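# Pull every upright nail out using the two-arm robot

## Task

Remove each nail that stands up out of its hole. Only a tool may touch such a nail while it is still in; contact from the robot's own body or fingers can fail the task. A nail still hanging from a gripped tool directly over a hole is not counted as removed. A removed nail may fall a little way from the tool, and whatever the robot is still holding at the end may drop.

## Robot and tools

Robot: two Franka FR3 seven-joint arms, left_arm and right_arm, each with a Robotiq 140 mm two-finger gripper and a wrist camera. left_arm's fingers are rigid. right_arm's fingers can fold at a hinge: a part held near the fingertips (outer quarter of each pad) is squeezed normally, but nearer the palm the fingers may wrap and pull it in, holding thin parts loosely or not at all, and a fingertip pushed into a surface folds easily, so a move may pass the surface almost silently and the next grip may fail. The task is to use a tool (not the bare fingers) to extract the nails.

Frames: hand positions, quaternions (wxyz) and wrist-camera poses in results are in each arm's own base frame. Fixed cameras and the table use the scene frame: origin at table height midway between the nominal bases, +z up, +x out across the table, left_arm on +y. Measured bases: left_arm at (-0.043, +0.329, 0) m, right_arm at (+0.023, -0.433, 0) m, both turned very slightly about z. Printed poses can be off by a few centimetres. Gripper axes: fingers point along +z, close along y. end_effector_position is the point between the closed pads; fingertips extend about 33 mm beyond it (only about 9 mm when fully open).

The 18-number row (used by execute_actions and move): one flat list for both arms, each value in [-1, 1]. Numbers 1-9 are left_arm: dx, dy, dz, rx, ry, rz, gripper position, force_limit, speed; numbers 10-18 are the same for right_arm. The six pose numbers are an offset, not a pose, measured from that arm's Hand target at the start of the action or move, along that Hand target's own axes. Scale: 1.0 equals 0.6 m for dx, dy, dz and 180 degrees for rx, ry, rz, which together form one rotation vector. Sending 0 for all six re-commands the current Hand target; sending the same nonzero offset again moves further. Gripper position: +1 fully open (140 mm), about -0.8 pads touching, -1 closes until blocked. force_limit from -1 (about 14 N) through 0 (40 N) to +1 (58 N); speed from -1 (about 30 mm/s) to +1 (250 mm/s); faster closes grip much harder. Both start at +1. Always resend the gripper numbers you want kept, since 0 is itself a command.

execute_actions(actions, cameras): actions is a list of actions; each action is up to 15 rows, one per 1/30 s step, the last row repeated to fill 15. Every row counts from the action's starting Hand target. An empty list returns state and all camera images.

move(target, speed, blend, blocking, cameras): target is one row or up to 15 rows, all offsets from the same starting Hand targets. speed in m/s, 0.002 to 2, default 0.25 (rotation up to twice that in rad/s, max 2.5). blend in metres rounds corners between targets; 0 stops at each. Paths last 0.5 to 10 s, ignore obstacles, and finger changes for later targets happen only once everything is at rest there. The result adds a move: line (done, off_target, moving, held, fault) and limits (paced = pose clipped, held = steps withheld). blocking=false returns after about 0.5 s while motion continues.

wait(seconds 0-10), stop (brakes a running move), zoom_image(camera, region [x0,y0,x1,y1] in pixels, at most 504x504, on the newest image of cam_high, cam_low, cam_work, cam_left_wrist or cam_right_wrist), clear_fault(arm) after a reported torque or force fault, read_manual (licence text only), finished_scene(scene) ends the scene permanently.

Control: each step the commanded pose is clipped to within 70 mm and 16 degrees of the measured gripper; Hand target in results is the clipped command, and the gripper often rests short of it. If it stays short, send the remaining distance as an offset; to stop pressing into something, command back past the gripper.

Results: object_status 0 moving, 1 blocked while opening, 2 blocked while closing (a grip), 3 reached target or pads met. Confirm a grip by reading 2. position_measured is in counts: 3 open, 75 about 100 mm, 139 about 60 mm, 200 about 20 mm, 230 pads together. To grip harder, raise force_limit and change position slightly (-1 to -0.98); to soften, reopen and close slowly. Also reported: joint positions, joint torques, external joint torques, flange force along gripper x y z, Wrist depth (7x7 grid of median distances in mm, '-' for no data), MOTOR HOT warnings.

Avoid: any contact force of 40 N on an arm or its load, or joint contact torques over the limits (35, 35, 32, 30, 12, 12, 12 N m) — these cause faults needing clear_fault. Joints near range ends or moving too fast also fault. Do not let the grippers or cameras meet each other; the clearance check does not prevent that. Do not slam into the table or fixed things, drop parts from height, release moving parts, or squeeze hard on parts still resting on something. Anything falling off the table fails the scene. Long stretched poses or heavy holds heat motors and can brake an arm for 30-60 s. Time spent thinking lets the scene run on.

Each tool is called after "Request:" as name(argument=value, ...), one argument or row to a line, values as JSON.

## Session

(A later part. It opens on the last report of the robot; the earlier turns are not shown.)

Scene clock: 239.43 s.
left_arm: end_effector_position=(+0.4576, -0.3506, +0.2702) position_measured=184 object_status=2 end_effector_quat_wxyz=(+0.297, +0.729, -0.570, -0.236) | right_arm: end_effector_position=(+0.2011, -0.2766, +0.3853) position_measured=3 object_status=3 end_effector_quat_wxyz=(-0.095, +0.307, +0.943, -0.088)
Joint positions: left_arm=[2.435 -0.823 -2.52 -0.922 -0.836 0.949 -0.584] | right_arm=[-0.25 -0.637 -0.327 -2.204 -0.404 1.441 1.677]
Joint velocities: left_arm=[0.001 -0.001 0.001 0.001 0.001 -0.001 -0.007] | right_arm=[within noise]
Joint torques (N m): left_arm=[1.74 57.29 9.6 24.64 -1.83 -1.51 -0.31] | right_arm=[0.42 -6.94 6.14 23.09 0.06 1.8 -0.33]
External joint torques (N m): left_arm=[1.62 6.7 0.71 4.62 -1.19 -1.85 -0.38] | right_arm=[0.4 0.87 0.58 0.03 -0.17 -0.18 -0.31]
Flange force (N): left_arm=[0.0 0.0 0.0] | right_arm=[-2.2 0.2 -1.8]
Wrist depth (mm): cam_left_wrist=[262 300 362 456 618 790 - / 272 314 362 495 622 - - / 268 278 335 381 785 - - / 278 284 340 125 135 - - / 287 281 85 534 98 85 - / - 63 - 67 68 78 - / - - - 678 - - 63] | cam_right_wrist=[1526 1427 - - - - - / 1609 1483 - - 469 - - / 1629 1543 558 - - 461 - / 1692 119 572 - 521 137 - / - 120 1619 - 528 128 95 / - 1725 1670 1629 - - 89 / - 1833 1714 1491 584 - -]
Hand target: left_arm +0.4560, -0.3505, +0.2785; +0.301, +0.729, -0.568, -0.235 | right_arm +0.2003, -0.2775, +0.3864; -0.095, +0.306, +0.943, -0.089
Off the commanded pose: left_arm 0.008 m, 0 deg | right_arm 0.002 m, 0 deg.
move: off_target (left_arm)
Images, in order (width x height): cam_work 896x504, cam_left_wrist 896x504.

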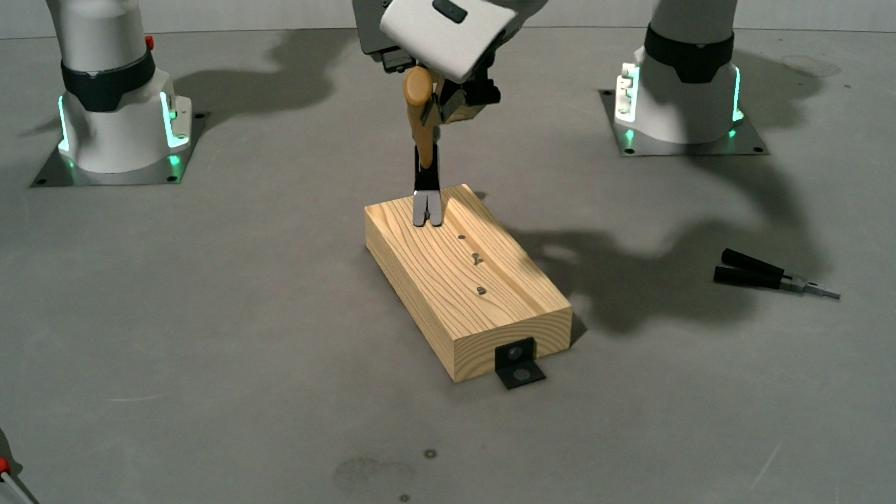

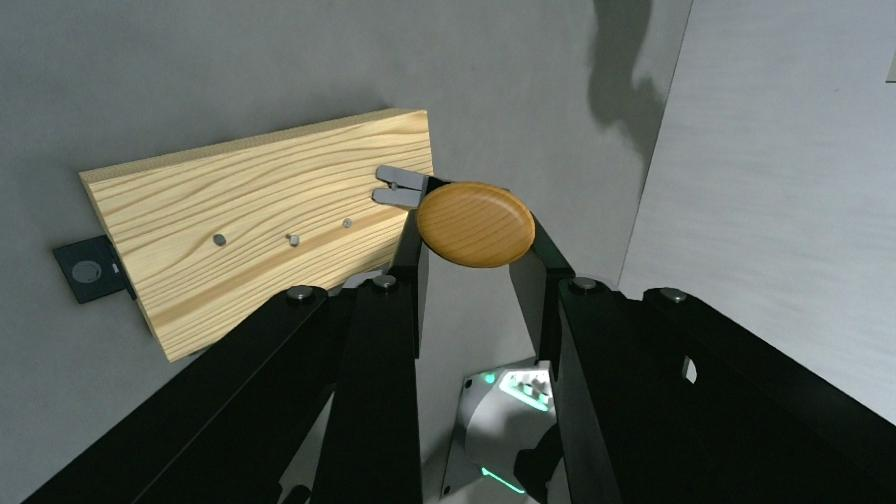

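Request:
move(
  target=[
    [0,0.078,0.042,0.07,0,0,-1,1,-1,0,0,0,0,0,0,1,1,1],
    [0,0.151,0.087,0.139,0,0,-1,1,-1,0,0,0,0,0,0,1,1,1],
    [0,0.229,0.16,0.222,0,0,-1,1,-1,0,0,0,0,0,0,1,1,1],
  ],
  speed=0.06,
  blend=0.005,
  cameras=["cam_work","cam_left_wrist","cam_low"],
)

Request:
zoom_image(
  camera="cam_work",
  region=[380, 170, 480, 270],
)

Request:
zoom_image(
  camera="cam_low",
  region=[520, 170, 640, 290],
)

Scene clock: 262.03 s.
left_arm: end_effector_position=(+0.2900, -0.3972, +0.3149) position_measured=185 object_status=2 end_effector_quat_wxyz=(+0.045, +0.786, -0.617, -0.024) | right_arm: end_effector_position=(+0.2011, -0.2766, +0.3853) position_measured=3 object_status=3 end_effector_quat_wxyz=(-0.095, +0.307, +0.943, -0.088)
Joint positions: left_arm=[1.615 0.238 -2.555 -2.04 0.032 1.82 -1.203] | right_arm=[-0.25 -0.637 -0.327 -2.204 -0.404 1.441 1.677]
Joint velocities: left_arm=[0 0 0 0 -0.001 0.001 -0.005] | right_arm=[within noise]
Joint torques (N m): left_arm=[2.39 13.5 -1.88 21.34 3.91 3.08 0.02] | right_arm=[0.34 -6.89 6.11 23.09 0.06 1.79 -0.32]
External joint torques (N m): left_arm=[2.35 -5.05 2.39 -3.34 3.28 0.5 0.01] | right_arm=[0.27 0.97 0.46 0.03 -0.18 -0.2 -0.3]
Flange force (N): left_arm=[1.0 -6.5 10.2] | right_arm=[-2.5 -0.1 -1.8]
Wrist depth (mm): cam_left_wrist=[379 387 386 410 418 435 448 / 398 408 420 429 444 458 468 / 420 380 386 386 459 483 508 / 440 399 405 125 124 - 486 / 458 461 85 500 98 85 563 / 477 63 71 67 68 78 71 / - - - - - - 63] | cam_right_wrist=[1660 - - 509 - 489 434 / 1590 1458 536 - - 453 457 / 1629 1619 564 - - - - / 1703 119 1534 - 532 147 462 / - 120 1543 - 524 128 99 / - 1725 1681 1517 - 534 89 / 1859 1885 1692 1692 - 548 -]
Hand target: left_arm +0.2959, -0.3906, +0.3075; +0.034, +0.788, -0.615, -0.027 | right_arm +0.2003, -0.2775, +0.3864; -0.095, +0.306, +0.943, -0.089
Off the commanded pose: left_arm 0.011 m, 1 deg | right_arm 0.002 m, 0 deg.
move: off_target (left_arm)
Images, in order (width x height): cam_low 896x504, cam_work 896x504, cam_left_wrist 896x504.

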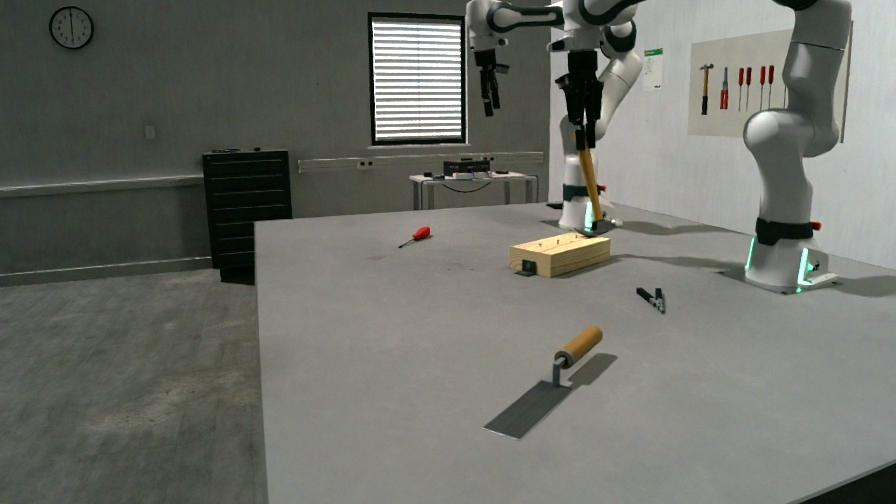

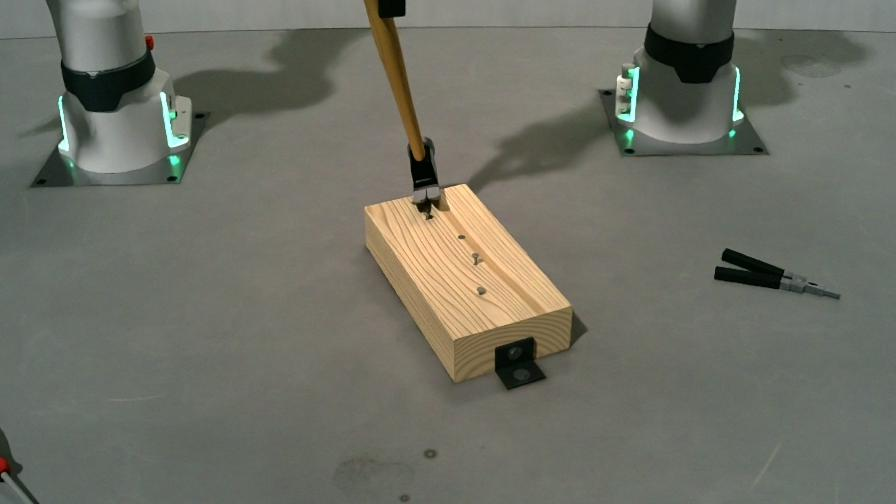

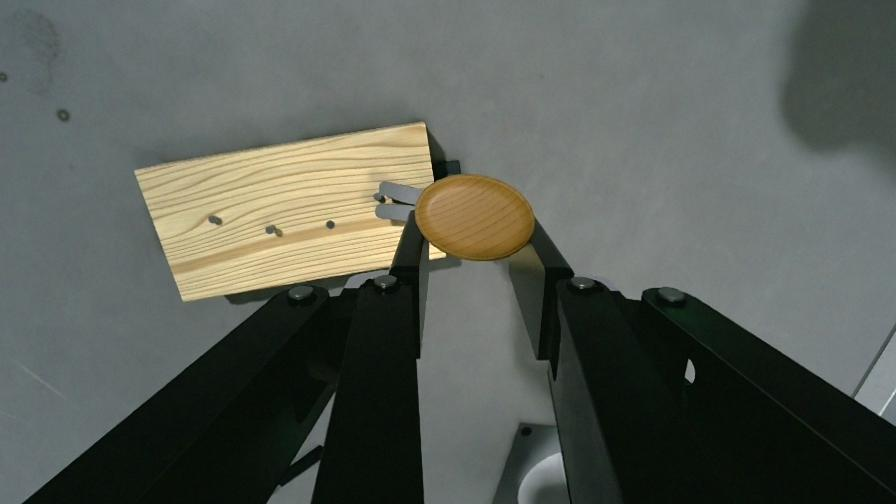

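Scaled by 5.040.

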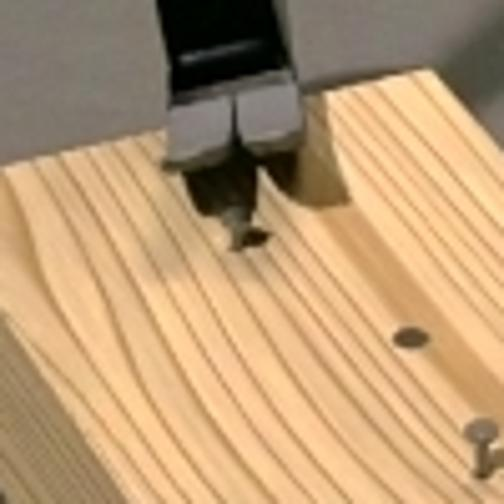

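Scaled by 4.200.

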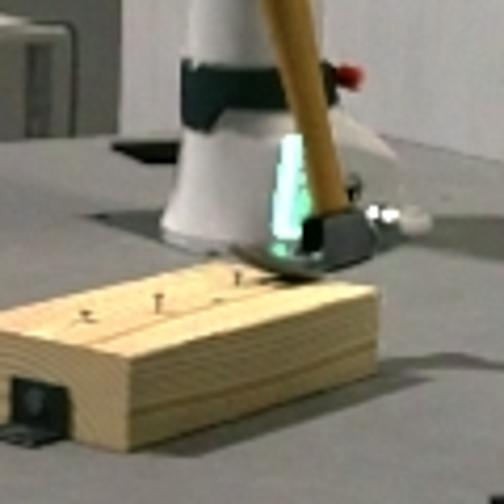

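Request:
move(
  target=[
    [0,0.002,-0.025,0,0,0,-1,1,-1,0,0,0,0,0,0,1,1,1],
    [-0.009,-0.24,-0.012,-0.222,0,0,-1,1,-1,0,0,0,0,0,0,1,1,1],
    [-0.009,-0.2417,0.024,-0.222,0,0,-1,1,-1,0,0,0,0,0,0,1,1,1],
  ],
  speed=0.12,
  blend=0.002,
  cameras=["cam_work","cam_left_wrist"],
)

Request:
zoom_image(
  camera="cam_work",
  region=[380, 170, 480, 270],
)

Request:
zoom_image(
  camera="cam_left_wrist",
  region=[300, 100, 460, 260],
)

Scene clock: 281.67 s.
left_arm: end_effector_position=(+0.4353, -0.3505, +0.2766) position_measured=185 object_status=2 end_effector_quat_wxyz=(+0.298, +0.731, -0.567, -0.235) | right_arm: end_effector_position=(+0.2011, -0.2766, +0.3853) position_measured=3 object_status=3 end_effector_quat_wxyz=(-0.095, +0.307, +0.943, -0.088)
Joint positions: left_arm=[2.37 -0.704 -2.533 -1.104 -0.769 1.016 -0.57] | right_arm=[-0.25 -0.637 -0.327 -2.204 -0.404 1.441 1.677]
Joint velocities: left_arm=[0 -0.001 -0.001 -0.001 0 0.001 0.005] | right_arm=[within noise]
Joint torques (N m): left_arm=[0.08 50.83 8.33 22.6 -1.32 -0.75 0.03] | right_arm=[0.4 -6.91 6.09 23.11 0.06 1.79 -0.31]
External joint torques (N m): left_arm=[0.04 2.99 -0.5 1.69 -0.71 -1.08 -0.04] | right_arm=[0.42 0.89 0.58 0.09 -0.16 -0.18 -0.29]
Flange force (N): left_arm=[3.0 2.3 -8.1] | right_arm=[-2.3 0.2 -2.0]
Wrist depth (mm): cam_left_wrist=[266 292 371 469 674 - - / 275 308 348 476 - - - / 248 281 343 125 - - - / 260 290 344 125 146 - - / 286 280 85 84 100 85 - / - 62 71 589 68 78 - / - - - - - - 63] | cam_right_wrist=[1736 1434 546 - - 463 433 / 1552 1629 542 513 - - - / 1609 1534 - 537 - - 466 / 1725 119 1571 - - 136 470 / - 120 1580 - - 128 95 / - 1725 1629 - - - 89 / 1885 1771 1670 1609 - - -]
Hand target: left_arm +0.4335, -0.3506, +0.2806; +0.301, +0.729, -0.568, -0.235 | right_arm +0.2003, -0.2775, +0.3864; -0.095, +0.306, +0.943, -0.089
Off the commanded pose: left_arm 0.004 m, 0 deg | right_arm 0.002 m, 0 deg.
move: off_target (left_arm)
Images, in order (width x height): cam_work 896x504, cam_left_wrist 896x504.

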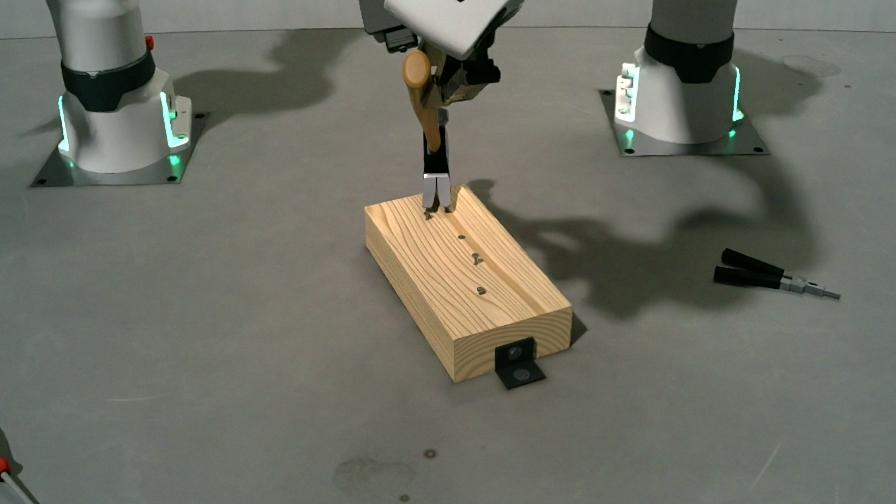

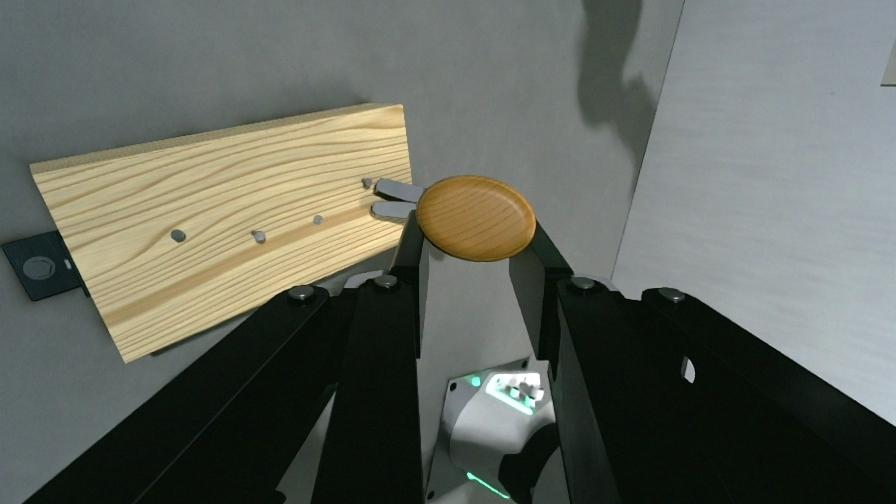

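Scaled by 5.040.

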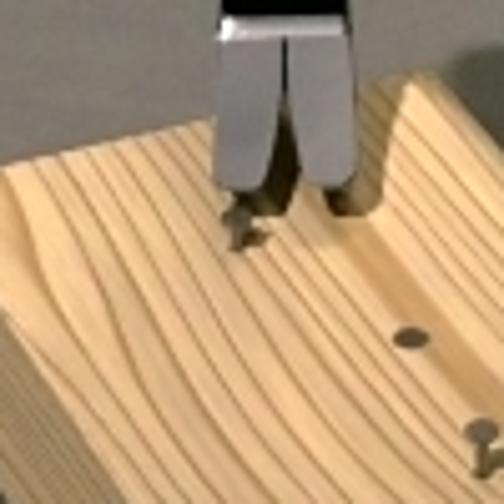

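Scaled by 3.150.

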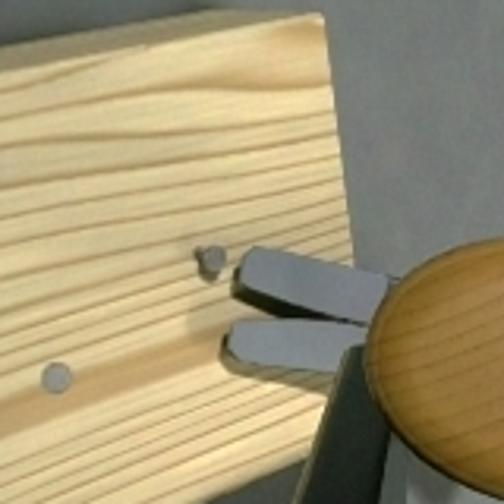

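Request:
move(
  target=[
    [0.0117,0.001,-0.002,0,0,0,-1,1,-1,0,0,0,0,0,0,1,1,1],
    [0.0117,-0.005,-0.004,0,0,0,-1,1,-1,0,0,0,0,0,0,1,1,1],
  ],
  speed=0.06,
  blend=0.001,
  cameras=["cam_work","cam_left_wrist"],
)

Request:
zoom_image(
  camera="cam_work",
  region=[380, 170, 480, 270],
)

Request:
zoom_image(
  camera="cam_left_wrist",
  region=[300, 100, 460, 260],
)

Scene clock: 291.97 s.
left_arm: end_effector_position=(+0.4421, -0.3553, +0.2767) position_measured=185 object_status=2 end_effector_quat_wxyz=(+0.297, +0.730, -0.570, -0.232) | right_arm: end_effector_position=(+0.2011, -0.2766, +0.3853) position_measured=3 object_status=3 end_effector_quat_wxyz=(-0.095, +0.307, +0.943, -0.088)
Joint positions: left_arm=[2.396 -0.731 -2.555 -1.049 -0.777 1.007 -0.581] | right_arm=[-0.25 -0.637 -0.327 -2.204 -0.404 1.441 1.677]
Joint velocities: left_arm=[0 0.001 -0.001 0.002 0.001 -0.001 -0.006] | right_arm=[within noise]
Joint torques (N m): left_arm=[0.29 51.34 8.09 23.6 -1.59 -1.26 -0.28] | right_arm=[0.44 -6.91 6.09 23.11 0.07 1.78 -0.33]
External joint torques (N m): left_arm=[-0.12 2.56 -0.58 2.82 -0.97 -1.64 -0.35] | right_arm=[0.47 0.98 0.57 0.04 -0.15 -0.2 -0.31]
Flange force (N): left_arm=[12.1 -2.8 -20.0] | right_arm=[-2.5 0.2 -2.0]
Wrist depth (mm): cam_left_wrist=[266 306 351 471 - - - / 276 315 367 504 665 - - / 267 289 342 126 690 - 1808 / 277 290 343 125 134 - - / 301 281 85 - 98 85 - / - 62 71 71 68 78 - / - - - - - - 63] | cam_right_wrist=[1534 1389 - 498 473 457 432 / 1562 1483 552 - - 468 - / 1639 1552 570 - - - - / 1670 119 1427 - - 138 469 / - 119 1571 - 559 128 95 / - 1681 1771 604 571 531 89 / - 1833 1681 1562 575 545 -]
Hand target: left_arm +0.4389, -0.3564, +0.2802; +0.301, +0.729, -0.568, -0.235 | right_arm +0.2003, -0.2775, +0.3864; -0.095, +0.306, +0.943, -0.089
Off the commanded pose: left_arm 0.005 m, 1 deg | right_arm 0.002 m, 0 deg.
move: off_target (left_arm)
Images, in order (width x height): cam_work 896x504, cam_left_wrist 896x504.

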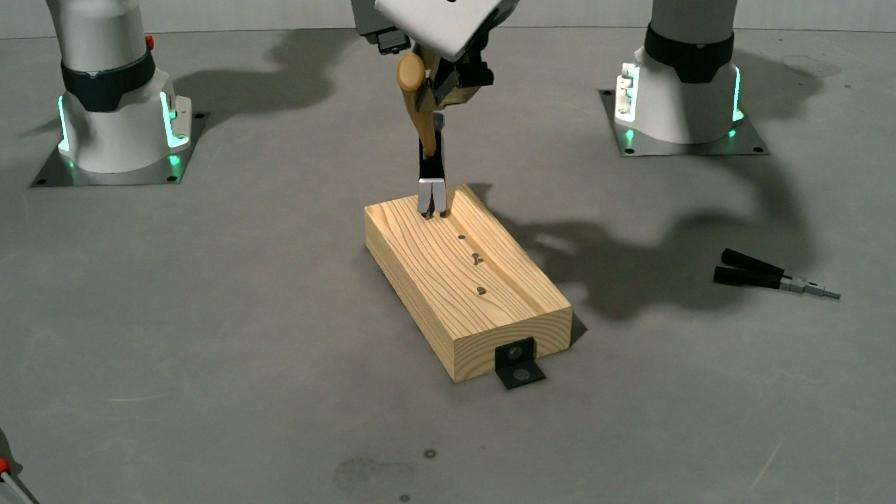

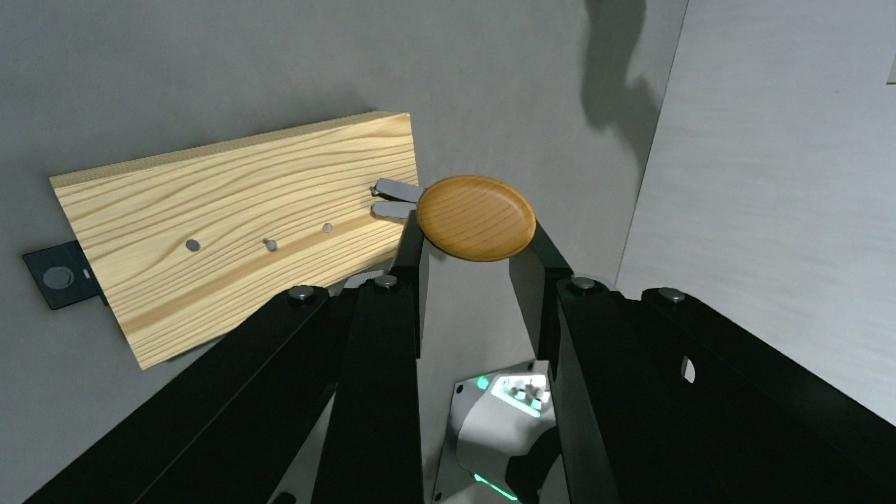

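Scaled by 5.040.

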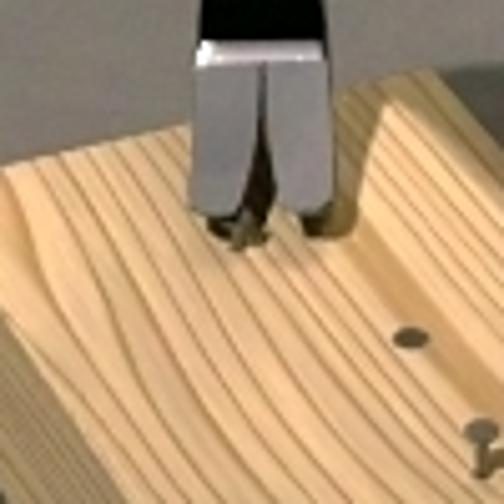

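Scaled by 3.150.

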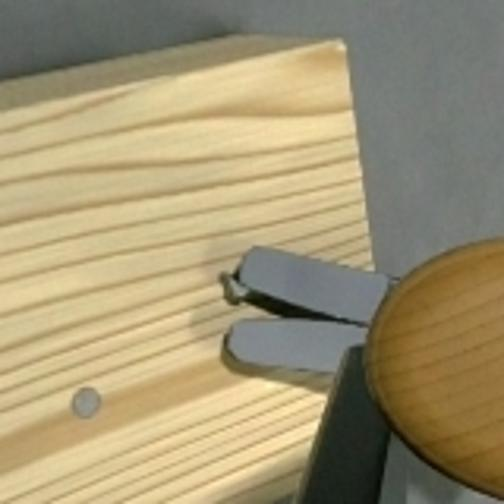

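Request:
move(
  target=[
    [0,0.006,0.001,0,0,0,-1,1,-1,0,0,0,0,0,0,1,1,1],
    [0.006,0.006,0.001,0,0,0,-1,1,-1,0,0,0,0,0,0,1,1,1],
    [0.008,-0.009,-0.011,0,0,0,-1,1,-1,0,0,0,0,0,0,1,1,1],
  ],
  speed=0.06,
  blend=0.001,
  cameras=["cam_work","cam_left_wrist"],
)

Request:
zoom_image(
  camera="cam_work",
  region=[380, 170, 480, 270],
)

Request:
zoom_image(
  camera="cam_left_wrist",
  region=[300, 100, 460, 260],
)

Scene clock: 299.60 s.
left_arm: end_effector_position=(+0.4515, -0.3581, +0.2777) position_measured=185 object_status=2 end_effector_quat_wxyz=(+0.297, +0.730, -0.570, -0.232) | right_arm: end_effector_position=(+0.2011, -0.2766, +0.3853) position_measured=3 object_status=3 end_effector_quat_wxyz=(-0.095, +0.307, +0.943, -0.088)
Joint positions: left_arm=[2.441 -0.778 -2.583 -0.957 -0.794 0.979 -0.607] | right_arm=[-0.25 -0.637 -0.327 -2.204 -0.404 1.441 1.677]
Joint velocities: left_arm=[0 0 0 0 0.001 -0.001 -0.005] | right_arm=[within noise]
Joint torques (N m): left_arm=[0.16 52.68 7.32 23.53 -1.62 -1.15 -0.22] | right_arm=[0.39 -6.89 6.12 23.1 0.05 1.79 -0.34]
External joint torques (N m): left_arm=[0.09 2.42 -0.61 2.79 -0.91 -1.55 -0.29] | right_arm=[0.43 1.1 0.57 -0.07 -0.17 -0.2 -0.32]
Flange force (N): left_arm=[0.0 0.0 0.0] | right_arm=[-2.6 0.2 -1.7]
Wrist depth (mm): cam_left_wrist=[266 308 370 456 - - - / 277 318 361 520 663 - - / 274 294 344 125 617 - - / 282 291 343 125 153 - 1729 / 304 283 85 90 98 85 - / - 62 71 71 68 78 - / - - - - - - 63] | cam_right_wrist=[1552 1442 549 498 477 445 - / 1526 1508 - 514 - - 448 / 1649 1526 1543 - - - - / 1670 119 1692 - 532 136 467 / - 119 1599 554 542 129 99 / - 1748 1619 1508 558 533 89 / - 1771 1670 1543 574 553 -]
Hand target: left_arm +0.4483, -0.3590, +0.2811; +0.301, +0.729, -0.568, -0.235 | right_arm +0.2003, -0.2775, +0.3864; -0.095, +0.306, +0.943, -0.089
Off the commanded pose: left_arm 0.005 m, 1 deg | right_arm 0.002 m, 0 deg.
move: off_target (left_arm)
Images, in order (width x height): cam_work 896x504, cam_left_wrist 896x504.

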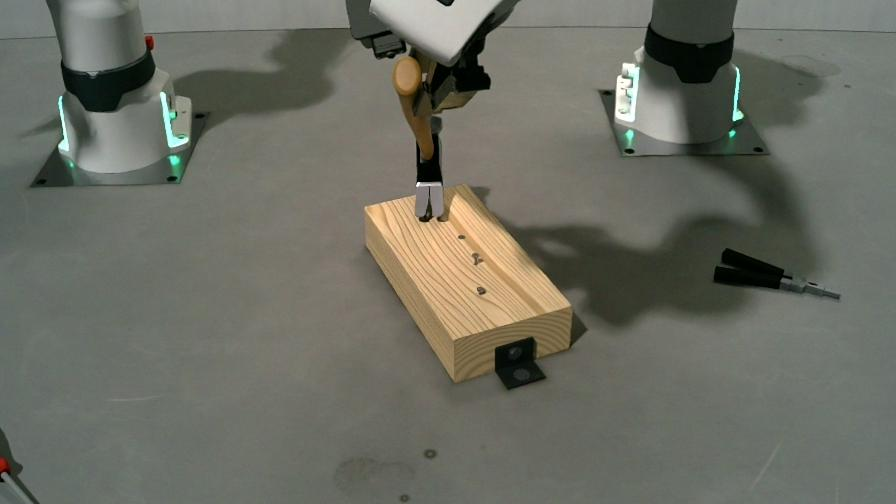

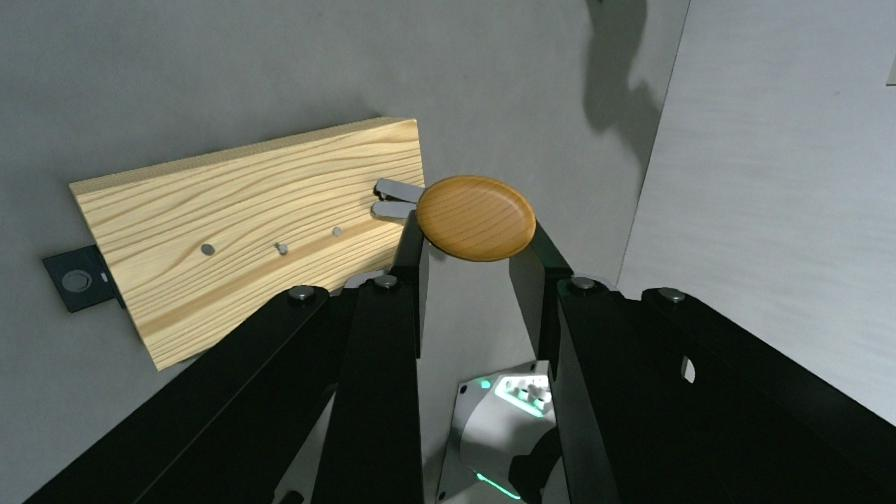

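Scaled by 5.040.

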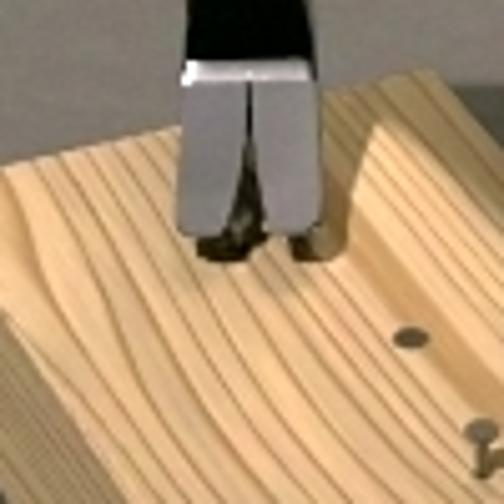

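Scaled by 3.150.

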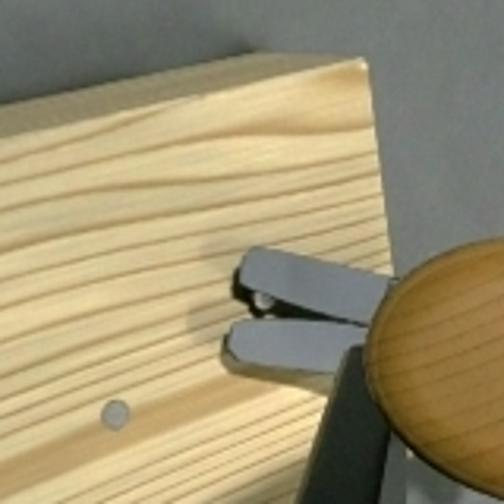

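Request:
move(
  target=[
    [0.003,-0.0047,0.0047,0,0,0,-1,1,-1,0,0,0,0,0,0,1,1,1],
    [0.006,-0.0188,-0.0095,0,0,0,-1,1,-1,0,0,0,0,0,0,1,1,1],
  ],
  speed=0.06,
  blend=0.001,
  cameras=["cam_work","cam_left_wrist"],
)

Request:
zoom_image(
  camera="cam_work",
  region=[380, 170, 480, 270],
)

Request:
zoom_image(
  camera="cam_left_wrist",
  region=[300, 100, 460, 260],
)

Scene clock: 306.23 s.
left_arm: end_effector_position=(+0.4620, -0.3600, +0.2751) position_measured=185 object_status=2 end_effector_quat_wxyz=(+0.299, +0.728, -0.571, -0.232) | right_arm: end_effector_position=(+0.2011, -0.2766, +0.3853) position_measured=3 object_status=3 end_effector_quat_wxyz=(-0.095, +0.307, +0.943, -0.088)
Joint positions: left_arm=[2.497 -0.845 -2.615 -0.838 -0.819 0.944 -0.636] | right_arm=[-0.25 -0.637 -0.327 -2.204 -0.404 1.441 1.677]
Joint velocities: left_arm=[0 -0.001 0 0.001 -0.001 0 -0.005] | right_arm=[within noise]
Joint torques (N m): left_arm=[0.88 53.85 7.44 23.2 -1.13 -0.57 -0.29] | right_arm=[0.35 -6.89 6.11 23.13 0.05 1.79 -0.33]
External joint torques (N m): left_arm=[0.67 1.79 0.26 2.66 -0.34 -0.99 -0.36] | right_arm=[0.32 0.99 0.49 0.03 -0.18 -0.2 -0.31]
Flange force (N): left_arm=[0.0 0.0 0.0] | right_arm=[-2.5 0.0 -1.8]
Wrist depth (mm): cam_left_wrist=[264 299 - 480 600 - - / 275 314 379 - 688 - - / 277 299 344 124 748 - - / 282 288 341 125 715 - - / 300 289 85 91 98 85 - / - 62 71 71 68 78 - / - - - 640 - - 63] | cam_right_wrist=[1534 - - 507 - 446 - / 1580 1508 - - 506 - 430 / 1609 1571 - - 497 - - / 1748 119 1360 566 509 146 478 / - 119 1580 - 554 128 95 / - 1562 1649 600 - 521 89 / 1926 1748 1714 1609 579 546 -]
Hand target: left_arm +0.4608, -0.3596, +0.2771; +0.301, +0.729, -0.568, -0.235 | right_arm +0.2003, -0.2775, +0.3864; -0.095, +0.306, +0.943, -0.089
Off the commanded pose: left_arm 0.002 m, 0 deg | right_arm 0.002 m, 0 deg.
move: done
Images, in order (width x height): cam_work 896x504, cam_left_wrist 896x504.

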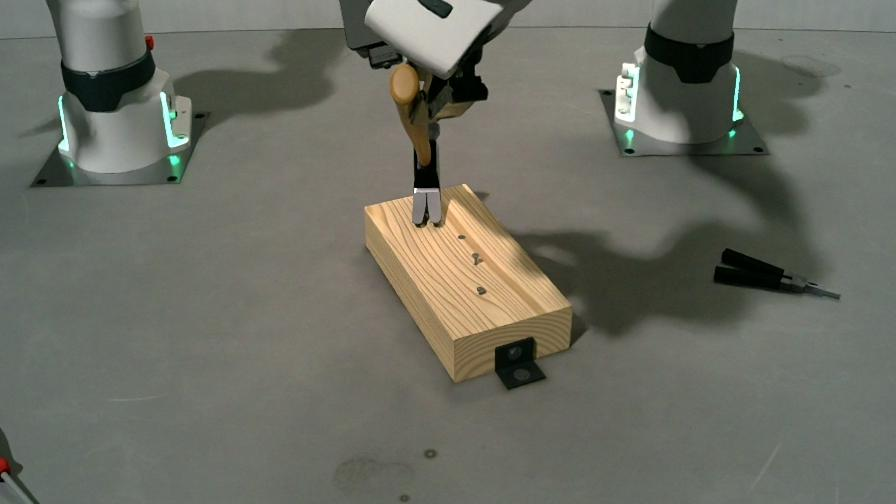

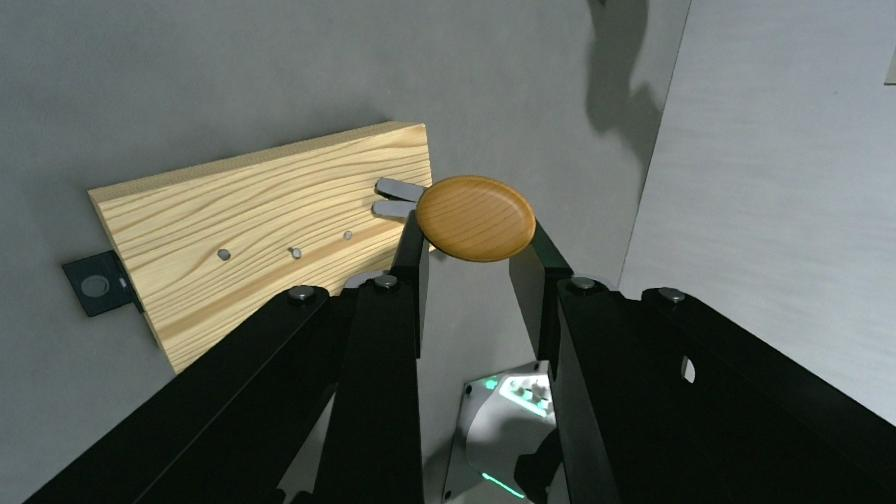

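Scaled by 5.040.

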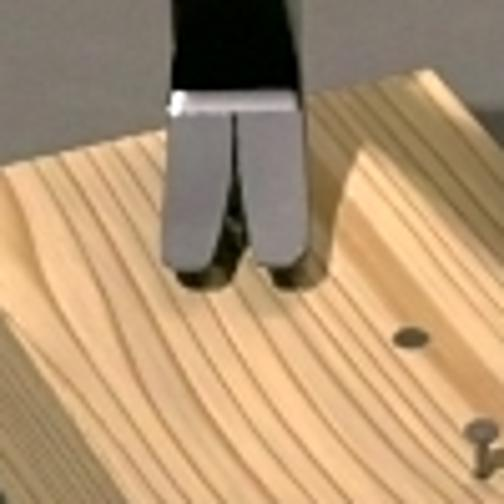

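Scaled by 3.150.

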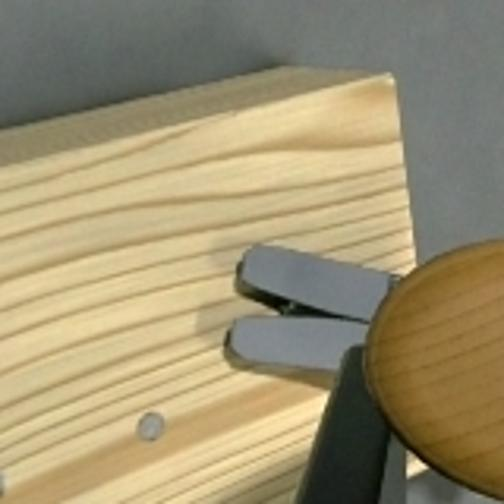

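Request:
move(
  target=[
    [-0.004,0.0256,0.022,0,0,0,-1,1,-1,0,0,0,0,0,0,1,1,1],
    [-0.004,0.0187,0.0287,0,0,0,-1,1,-1,0,0,0,0,0,0,1,1,1],
  ],
  speed=0.08,
  cameras=["cam_work","cam_left_wrist"],
)

Request:
zoom_image(
  camera="cam_work",
  region=[380, 170, 480, 270],
)

Request:
zoom_image(
  camera="cam_left_wrist",
  region=[300, 100, 460, 260],
)

Scene clock: 311.90 s.
left_arm: end_effector_position=(+0.4428, -0.3622, +0.2690) position_measured=185 object_status=2 end_effector_quat_wxyz=(+0.300, +0.731, -0.566, -0.235) | right_arm: end_effector_position=(+0.2011, -0.2766, +0.3853) position_measured=3 object_status=3 end_effector_quat_wxyz=(-0.095, +0.307, +0.943, -0.088)
Joint positions: left_arm=[2.413 -0.748 -2.587 -1.035 -0.78 1.017 -0.602] | right_arm=[-0.25 -0.637 -0.327 -2.204 -0.404 1.441 1.677]
Joint velocities: left_arm=[0 -0.001 -0.001 0 0.001 0.004 0.005] | right_arm=[within noise]
Joint torques (N m): left_arm=[-0.46 52.78 7.93 22.76 -1 -0.74 0.01] | right_arm=[0.39 -6.94 6.14 23.11 0.04 1.81 -0.32]
External joint torques (N m): left_arm=[-0.39 3.07 -0.14 1.63 -0.3 -1.09 -0.06] | right_arm=[0.34 0.89 0.51 0.02 -0.19 -0.18 -0.3]
Flange force (N): left_arm=[0.0 0.0 0.0] | right_arm=[-2.2 0.1 -1.7]
Wrist depth (mm): cam_left_wrist=[261 298 362 467 563 - - / 272 302 367 465 676 - - / 262 284 335 125 809 - - / 252 280 339 125 147 2170 - / 281 273 85 535 98 85 1657 / - 62 71 71 68 78 - / - - - 649 - - 63] | cam_right_wrist=[1466 1491 - - - 469 443 / 1629 1499 - 516 - - 445 / 1660 1517 - 534 - 483 458 / 1681 119 1499 545 - 146 477 / - 119 1609 575 - 128 99 / - 1670 1580 - 571 - 89 / 1926 1759 1692 615 577 558 -]
Hand target: left_arm +0.4407, -0.3622, +0.2729; +0.301, +0.729, -0.568, -0.235 | right_arm +0.2003, -0.2775, +0.3864; -0.095, +0.306, +0.943, -0.089
Off the commanded pose: left_arm 0.004 m, 0 deg | right_arm 0.002 m, 0 deg.
move: off_target (left_arm)
Images, in order (width x height): cam_work 896x504, cam_left_wrist 896x504.

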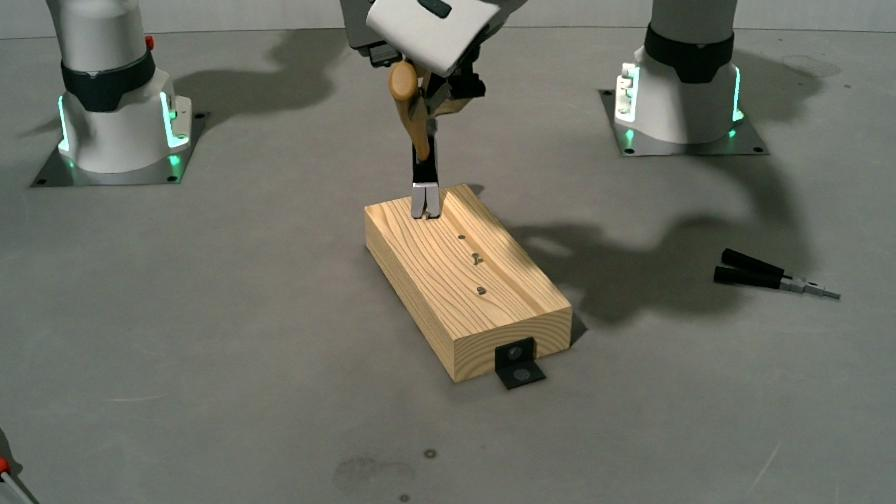

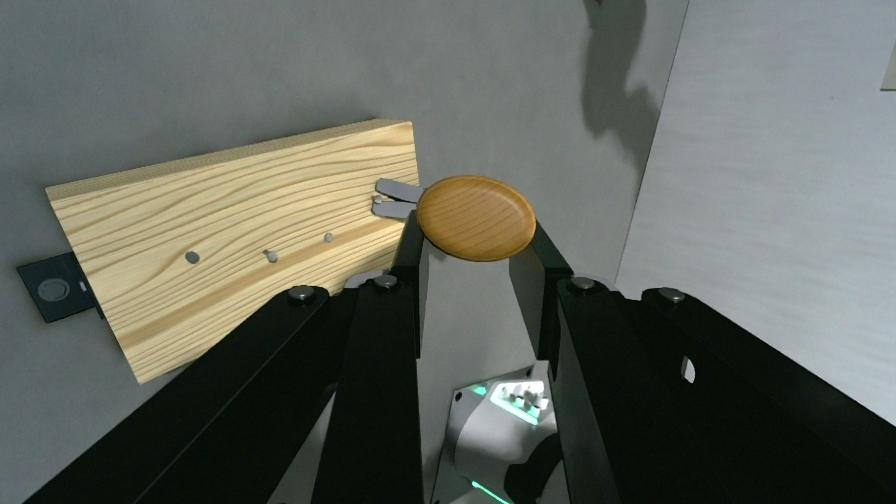

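Scaled by 5.040.

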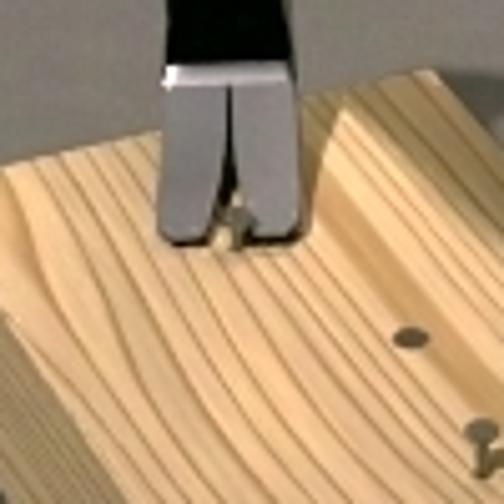

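Scaled by 3.150.

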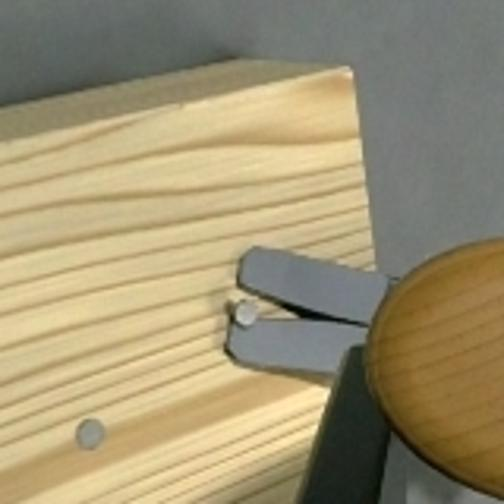

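Request:
move(
  target=[
    [-0.0015,-0.003,-0.003,0,0,0,-1,1,-1,0,0,0,0,0,0,1,1,1],
    [0.004,-0.0236,-0.0236,0,0,0,-1,1,-1,0,0,0,0,0,0,1,1,1],
  ],
  speed=0.05,
  blend=0.001,
  cameras=["cam_work","cam_left_wrist"],
)

Request:
zoom_image(
  camera="cam_work",
  region=[380, 170, 480, 270],
)

Request:
zoom_image(
  camera="cam_left_wrist",
  region=[300, 100, 460, 260],
)

Scene clock: 319.77 s.
left_arm: end_effector_position=(+0.4618, -0.3598, +0.2686) position_measured=185 object_status=2 end_effector_quat_wxyz=(+0.299, +0.727, -0.572, -0.234) | right_arm: end_effector_position=(+0.2011, -0.2766, +0.3853) position_measured=3 object_status=3 end_effector_quat_wxyz=(-0.095, +0.307, +0.943, -0.088)
Joint positions: left_arm=[2.496 -0.842 -2.625 -0.858 -0.805 0.959 -0.627] | right_arm=[-0.25 -0.637 -0.327 -2.204 -0.404 1.441 1.677]
Joint velocities: left_arm=[0.001 -0.001 0 0 0.001 -0.001 -0.004] | right_arm=[within noise]
Joint torques (N m): left_arm=[1.32 55.6 7.57 24.31 -1.49 -0.78 -0.3] | right_arm=[0.37 -6.92 6.13 23.04 0.06 1.78 -0.33]
External joint torques (N m): left_arm=[1.27 3.55 0.47 3.59 -0.71 -1.18 -0.37] | right_arm=[0.38 0.95 0.57 -0.05 -0.16 -0.2 -0.32]
Flange force (N): left_arm=[0.0 0.0 0.0] | right_arm=[-2.2 0.2 -1.6]
Wrist depth (mm): cam_left_wrist=[262 310 360 479 581 - - / 267 335 373 439 - - 1742 / 271 292 337 378 - - - / 280 282 334 125 123 - - / 294 282 85 533 98 85 - / - 62 71 67 68 78 - / - - - - - - 63] | cam_right_wrist=[1526 1474 516 489 - 450 439 / 1499 1580 556 - 496 - 450 / 1619 1474 563 - 492 - 455 / 1714 119 1499 - - 137 467 / - 119 1543 564 540 128 99 / - 1552 1725 586 543 - 89 / 1872 1771 1748 - 575 545 -]
Hand target: left_arm +0.4607, -0.3596, +0.2729; +0.301, +0.729, -0.568, -0.235 | right_arm +0.2003, -0.2775, +0.3864; -0.095, +0.306, +0.943, -0.089
Off the commanded pose: left_arm 0.004 m, 0 deg | right_arm 0.002 m, 0 deg.
move: off_target (left_arm)
Images, in order (width x height): cam_work 896x504, cam_left_wrist 896x504.

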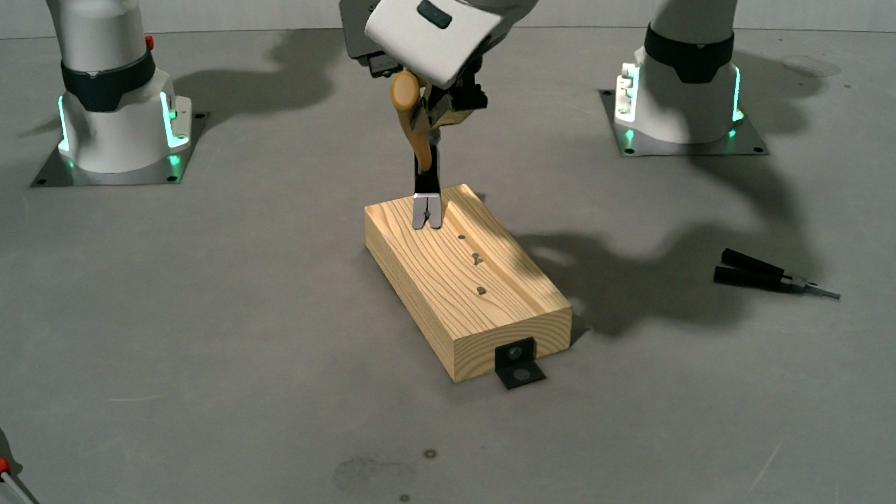

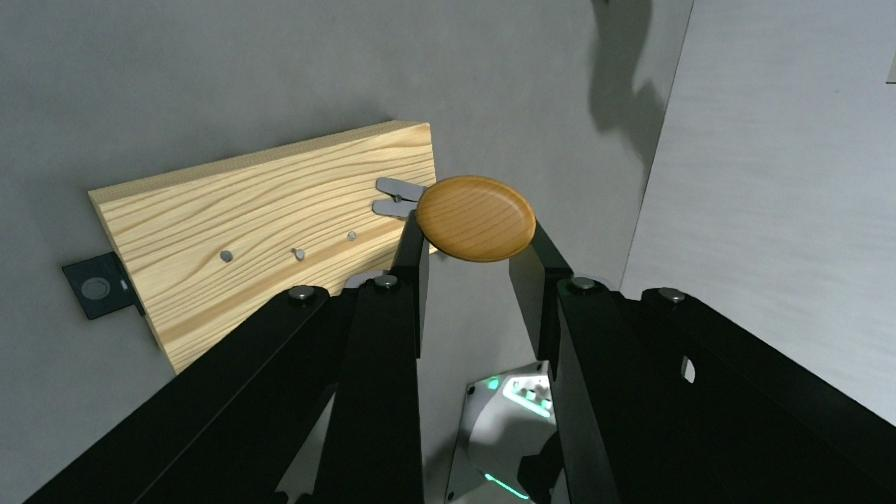

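Scaled by 5.040.

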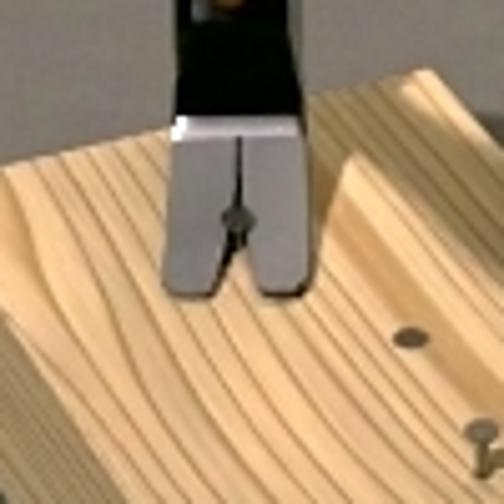

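Scaled by 3.150.

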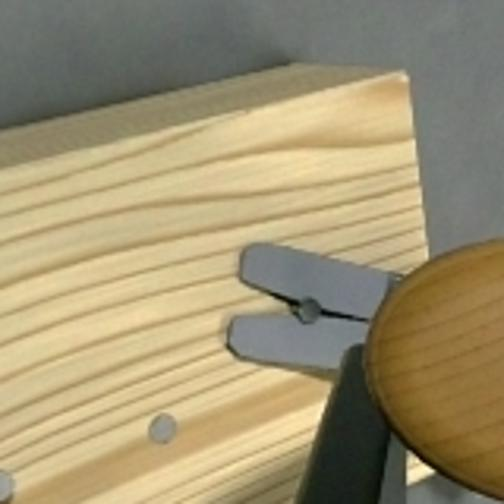

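Request:
move(
  target=[
    [0,0.0825,0.035,0.083,0,0,-1,1,-1,0,0,0,0,0,0,1,1,1],
    [0,0.139,0.082,0.139,0,0,-1,1,-1,0,0,0,0,0,0,1,1,1],
  ],
  speed=0.05,
  blend=0.003,
  cameras=["cam_work","cam_left_wrist"],
)

Request:
zoom_image(
  camera="cam_work",
  region=[380, 170, 480, 270],
)

Request:
zoom_image(
  camera="cam_left_wrist",
  region=[300, 100, 460, 260],
)

Scene clock: 331.70 s.
left_arm: end_effector_position=(+0.3817, -0.3742, +0.3037) position_measured=185 object_status=2 end_effector_quat_wxyz=(+0.138, +0.784, -0.597, -0.098) | right_arm: end_effector_position=(+0.2011, -0.2766, +0.3853) position_measured=3 object_status=3 end_effector_quat_wxyz=(-0.095, +0.307, +0.943, -0.088)
Joint positions: left_arm=[1.81 -0.137 -2.379 -1.719 -0.352 1.588 -0.786] | right_arm=[-0.25 -0.637 -0.327 -2.204 -0.404 1.441 1.677]
Joint velocities: left_arm=[-0.001 0 0 0 0 0.001 -0.006] | right_arm=[within noise]
Joint torques (N m): left_arm=[-7.64 23.08 -4.66 20.88 -0.42 1.97 0.16] | right_arm=[0.37 -6.93 6.1 23.15 0.05 1.78 -0.29]
External joint torques (N m): left_arm=[-7.67 -4.52 -7.71 -3.21 -0.56 0.08 0.13] | right_arm=[0.39 1 0.54 0.01 -0.18 -0.21 -0.27]
Flange force (N): left_arm=[4.0 10.0 14.5] | right_arm=[-2.5 0.2 -1.9]
Wrist depth (mm): cam_left_wrist=[323 - 377 410 452 514 585 / 338 369 392 432 490 - 603 / 352 334 360 128 519 618 - / 368 358 373 126 534 598 - / 383 - 85 - 98 85 - / - 63 71 71 68 78 - / - - - - - - 63] | cam_right_wrist=[1508 1552 515 - 464 460 440 / 1639 1491 566 513 492 - - / 1649 1552 556 - 521 - - / - 119 1543 548 - 136 - / - 120 1590 576 - 128 99 / - 1714 1649 1639 552 - 89 / 1899 1748 1714 1543 608 - -]
Hand target: left_arm +0.3698, -0.3824, +0.2969; +0.136, +0.777, -0.606, -0.106 | right_arm +0.2003, -0.2775, +0.3864; -0.095, +0.306, +0.943, -0.089
Off the commanded pose: left_arm 0.016 m, 2 deg | right_arm 0.002 m, 0 deg.
move: off_target (left_arm)
Images, in order (width x height): cam_work 896x504, cam_left_wrist 896x504.

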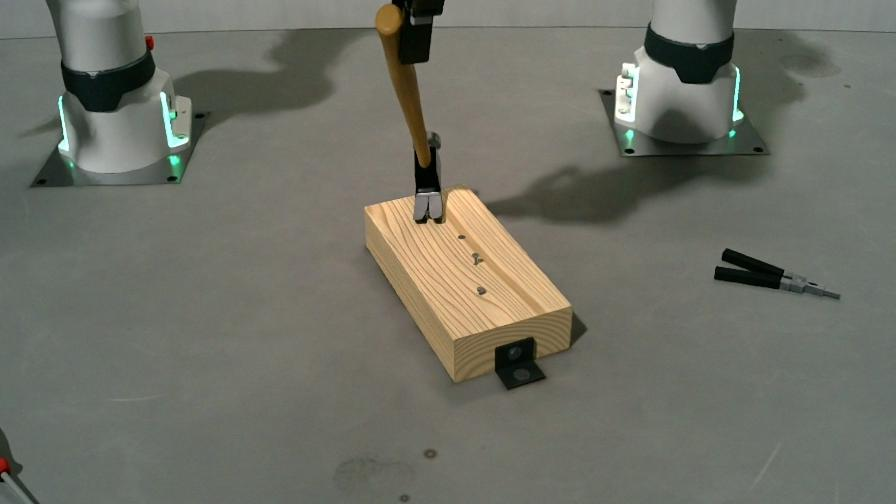

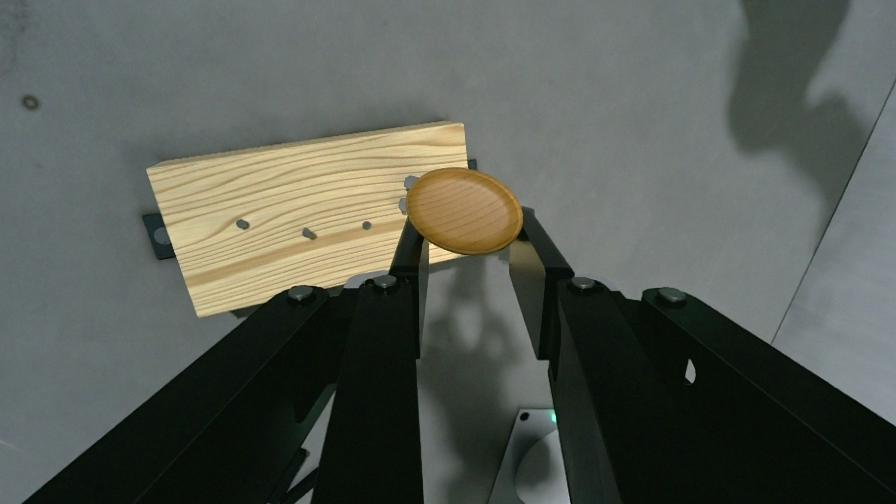

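Scaled by 5.040.

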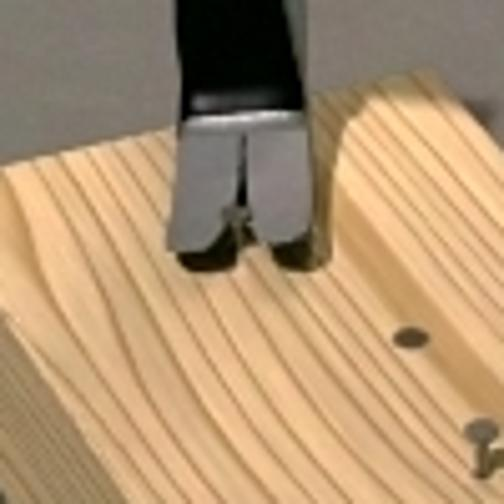

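Scaled by 3.150.

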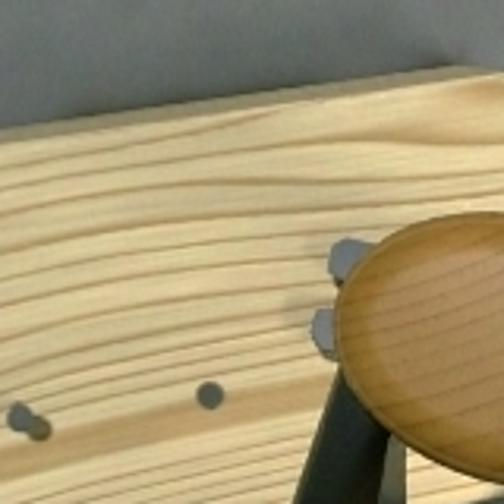

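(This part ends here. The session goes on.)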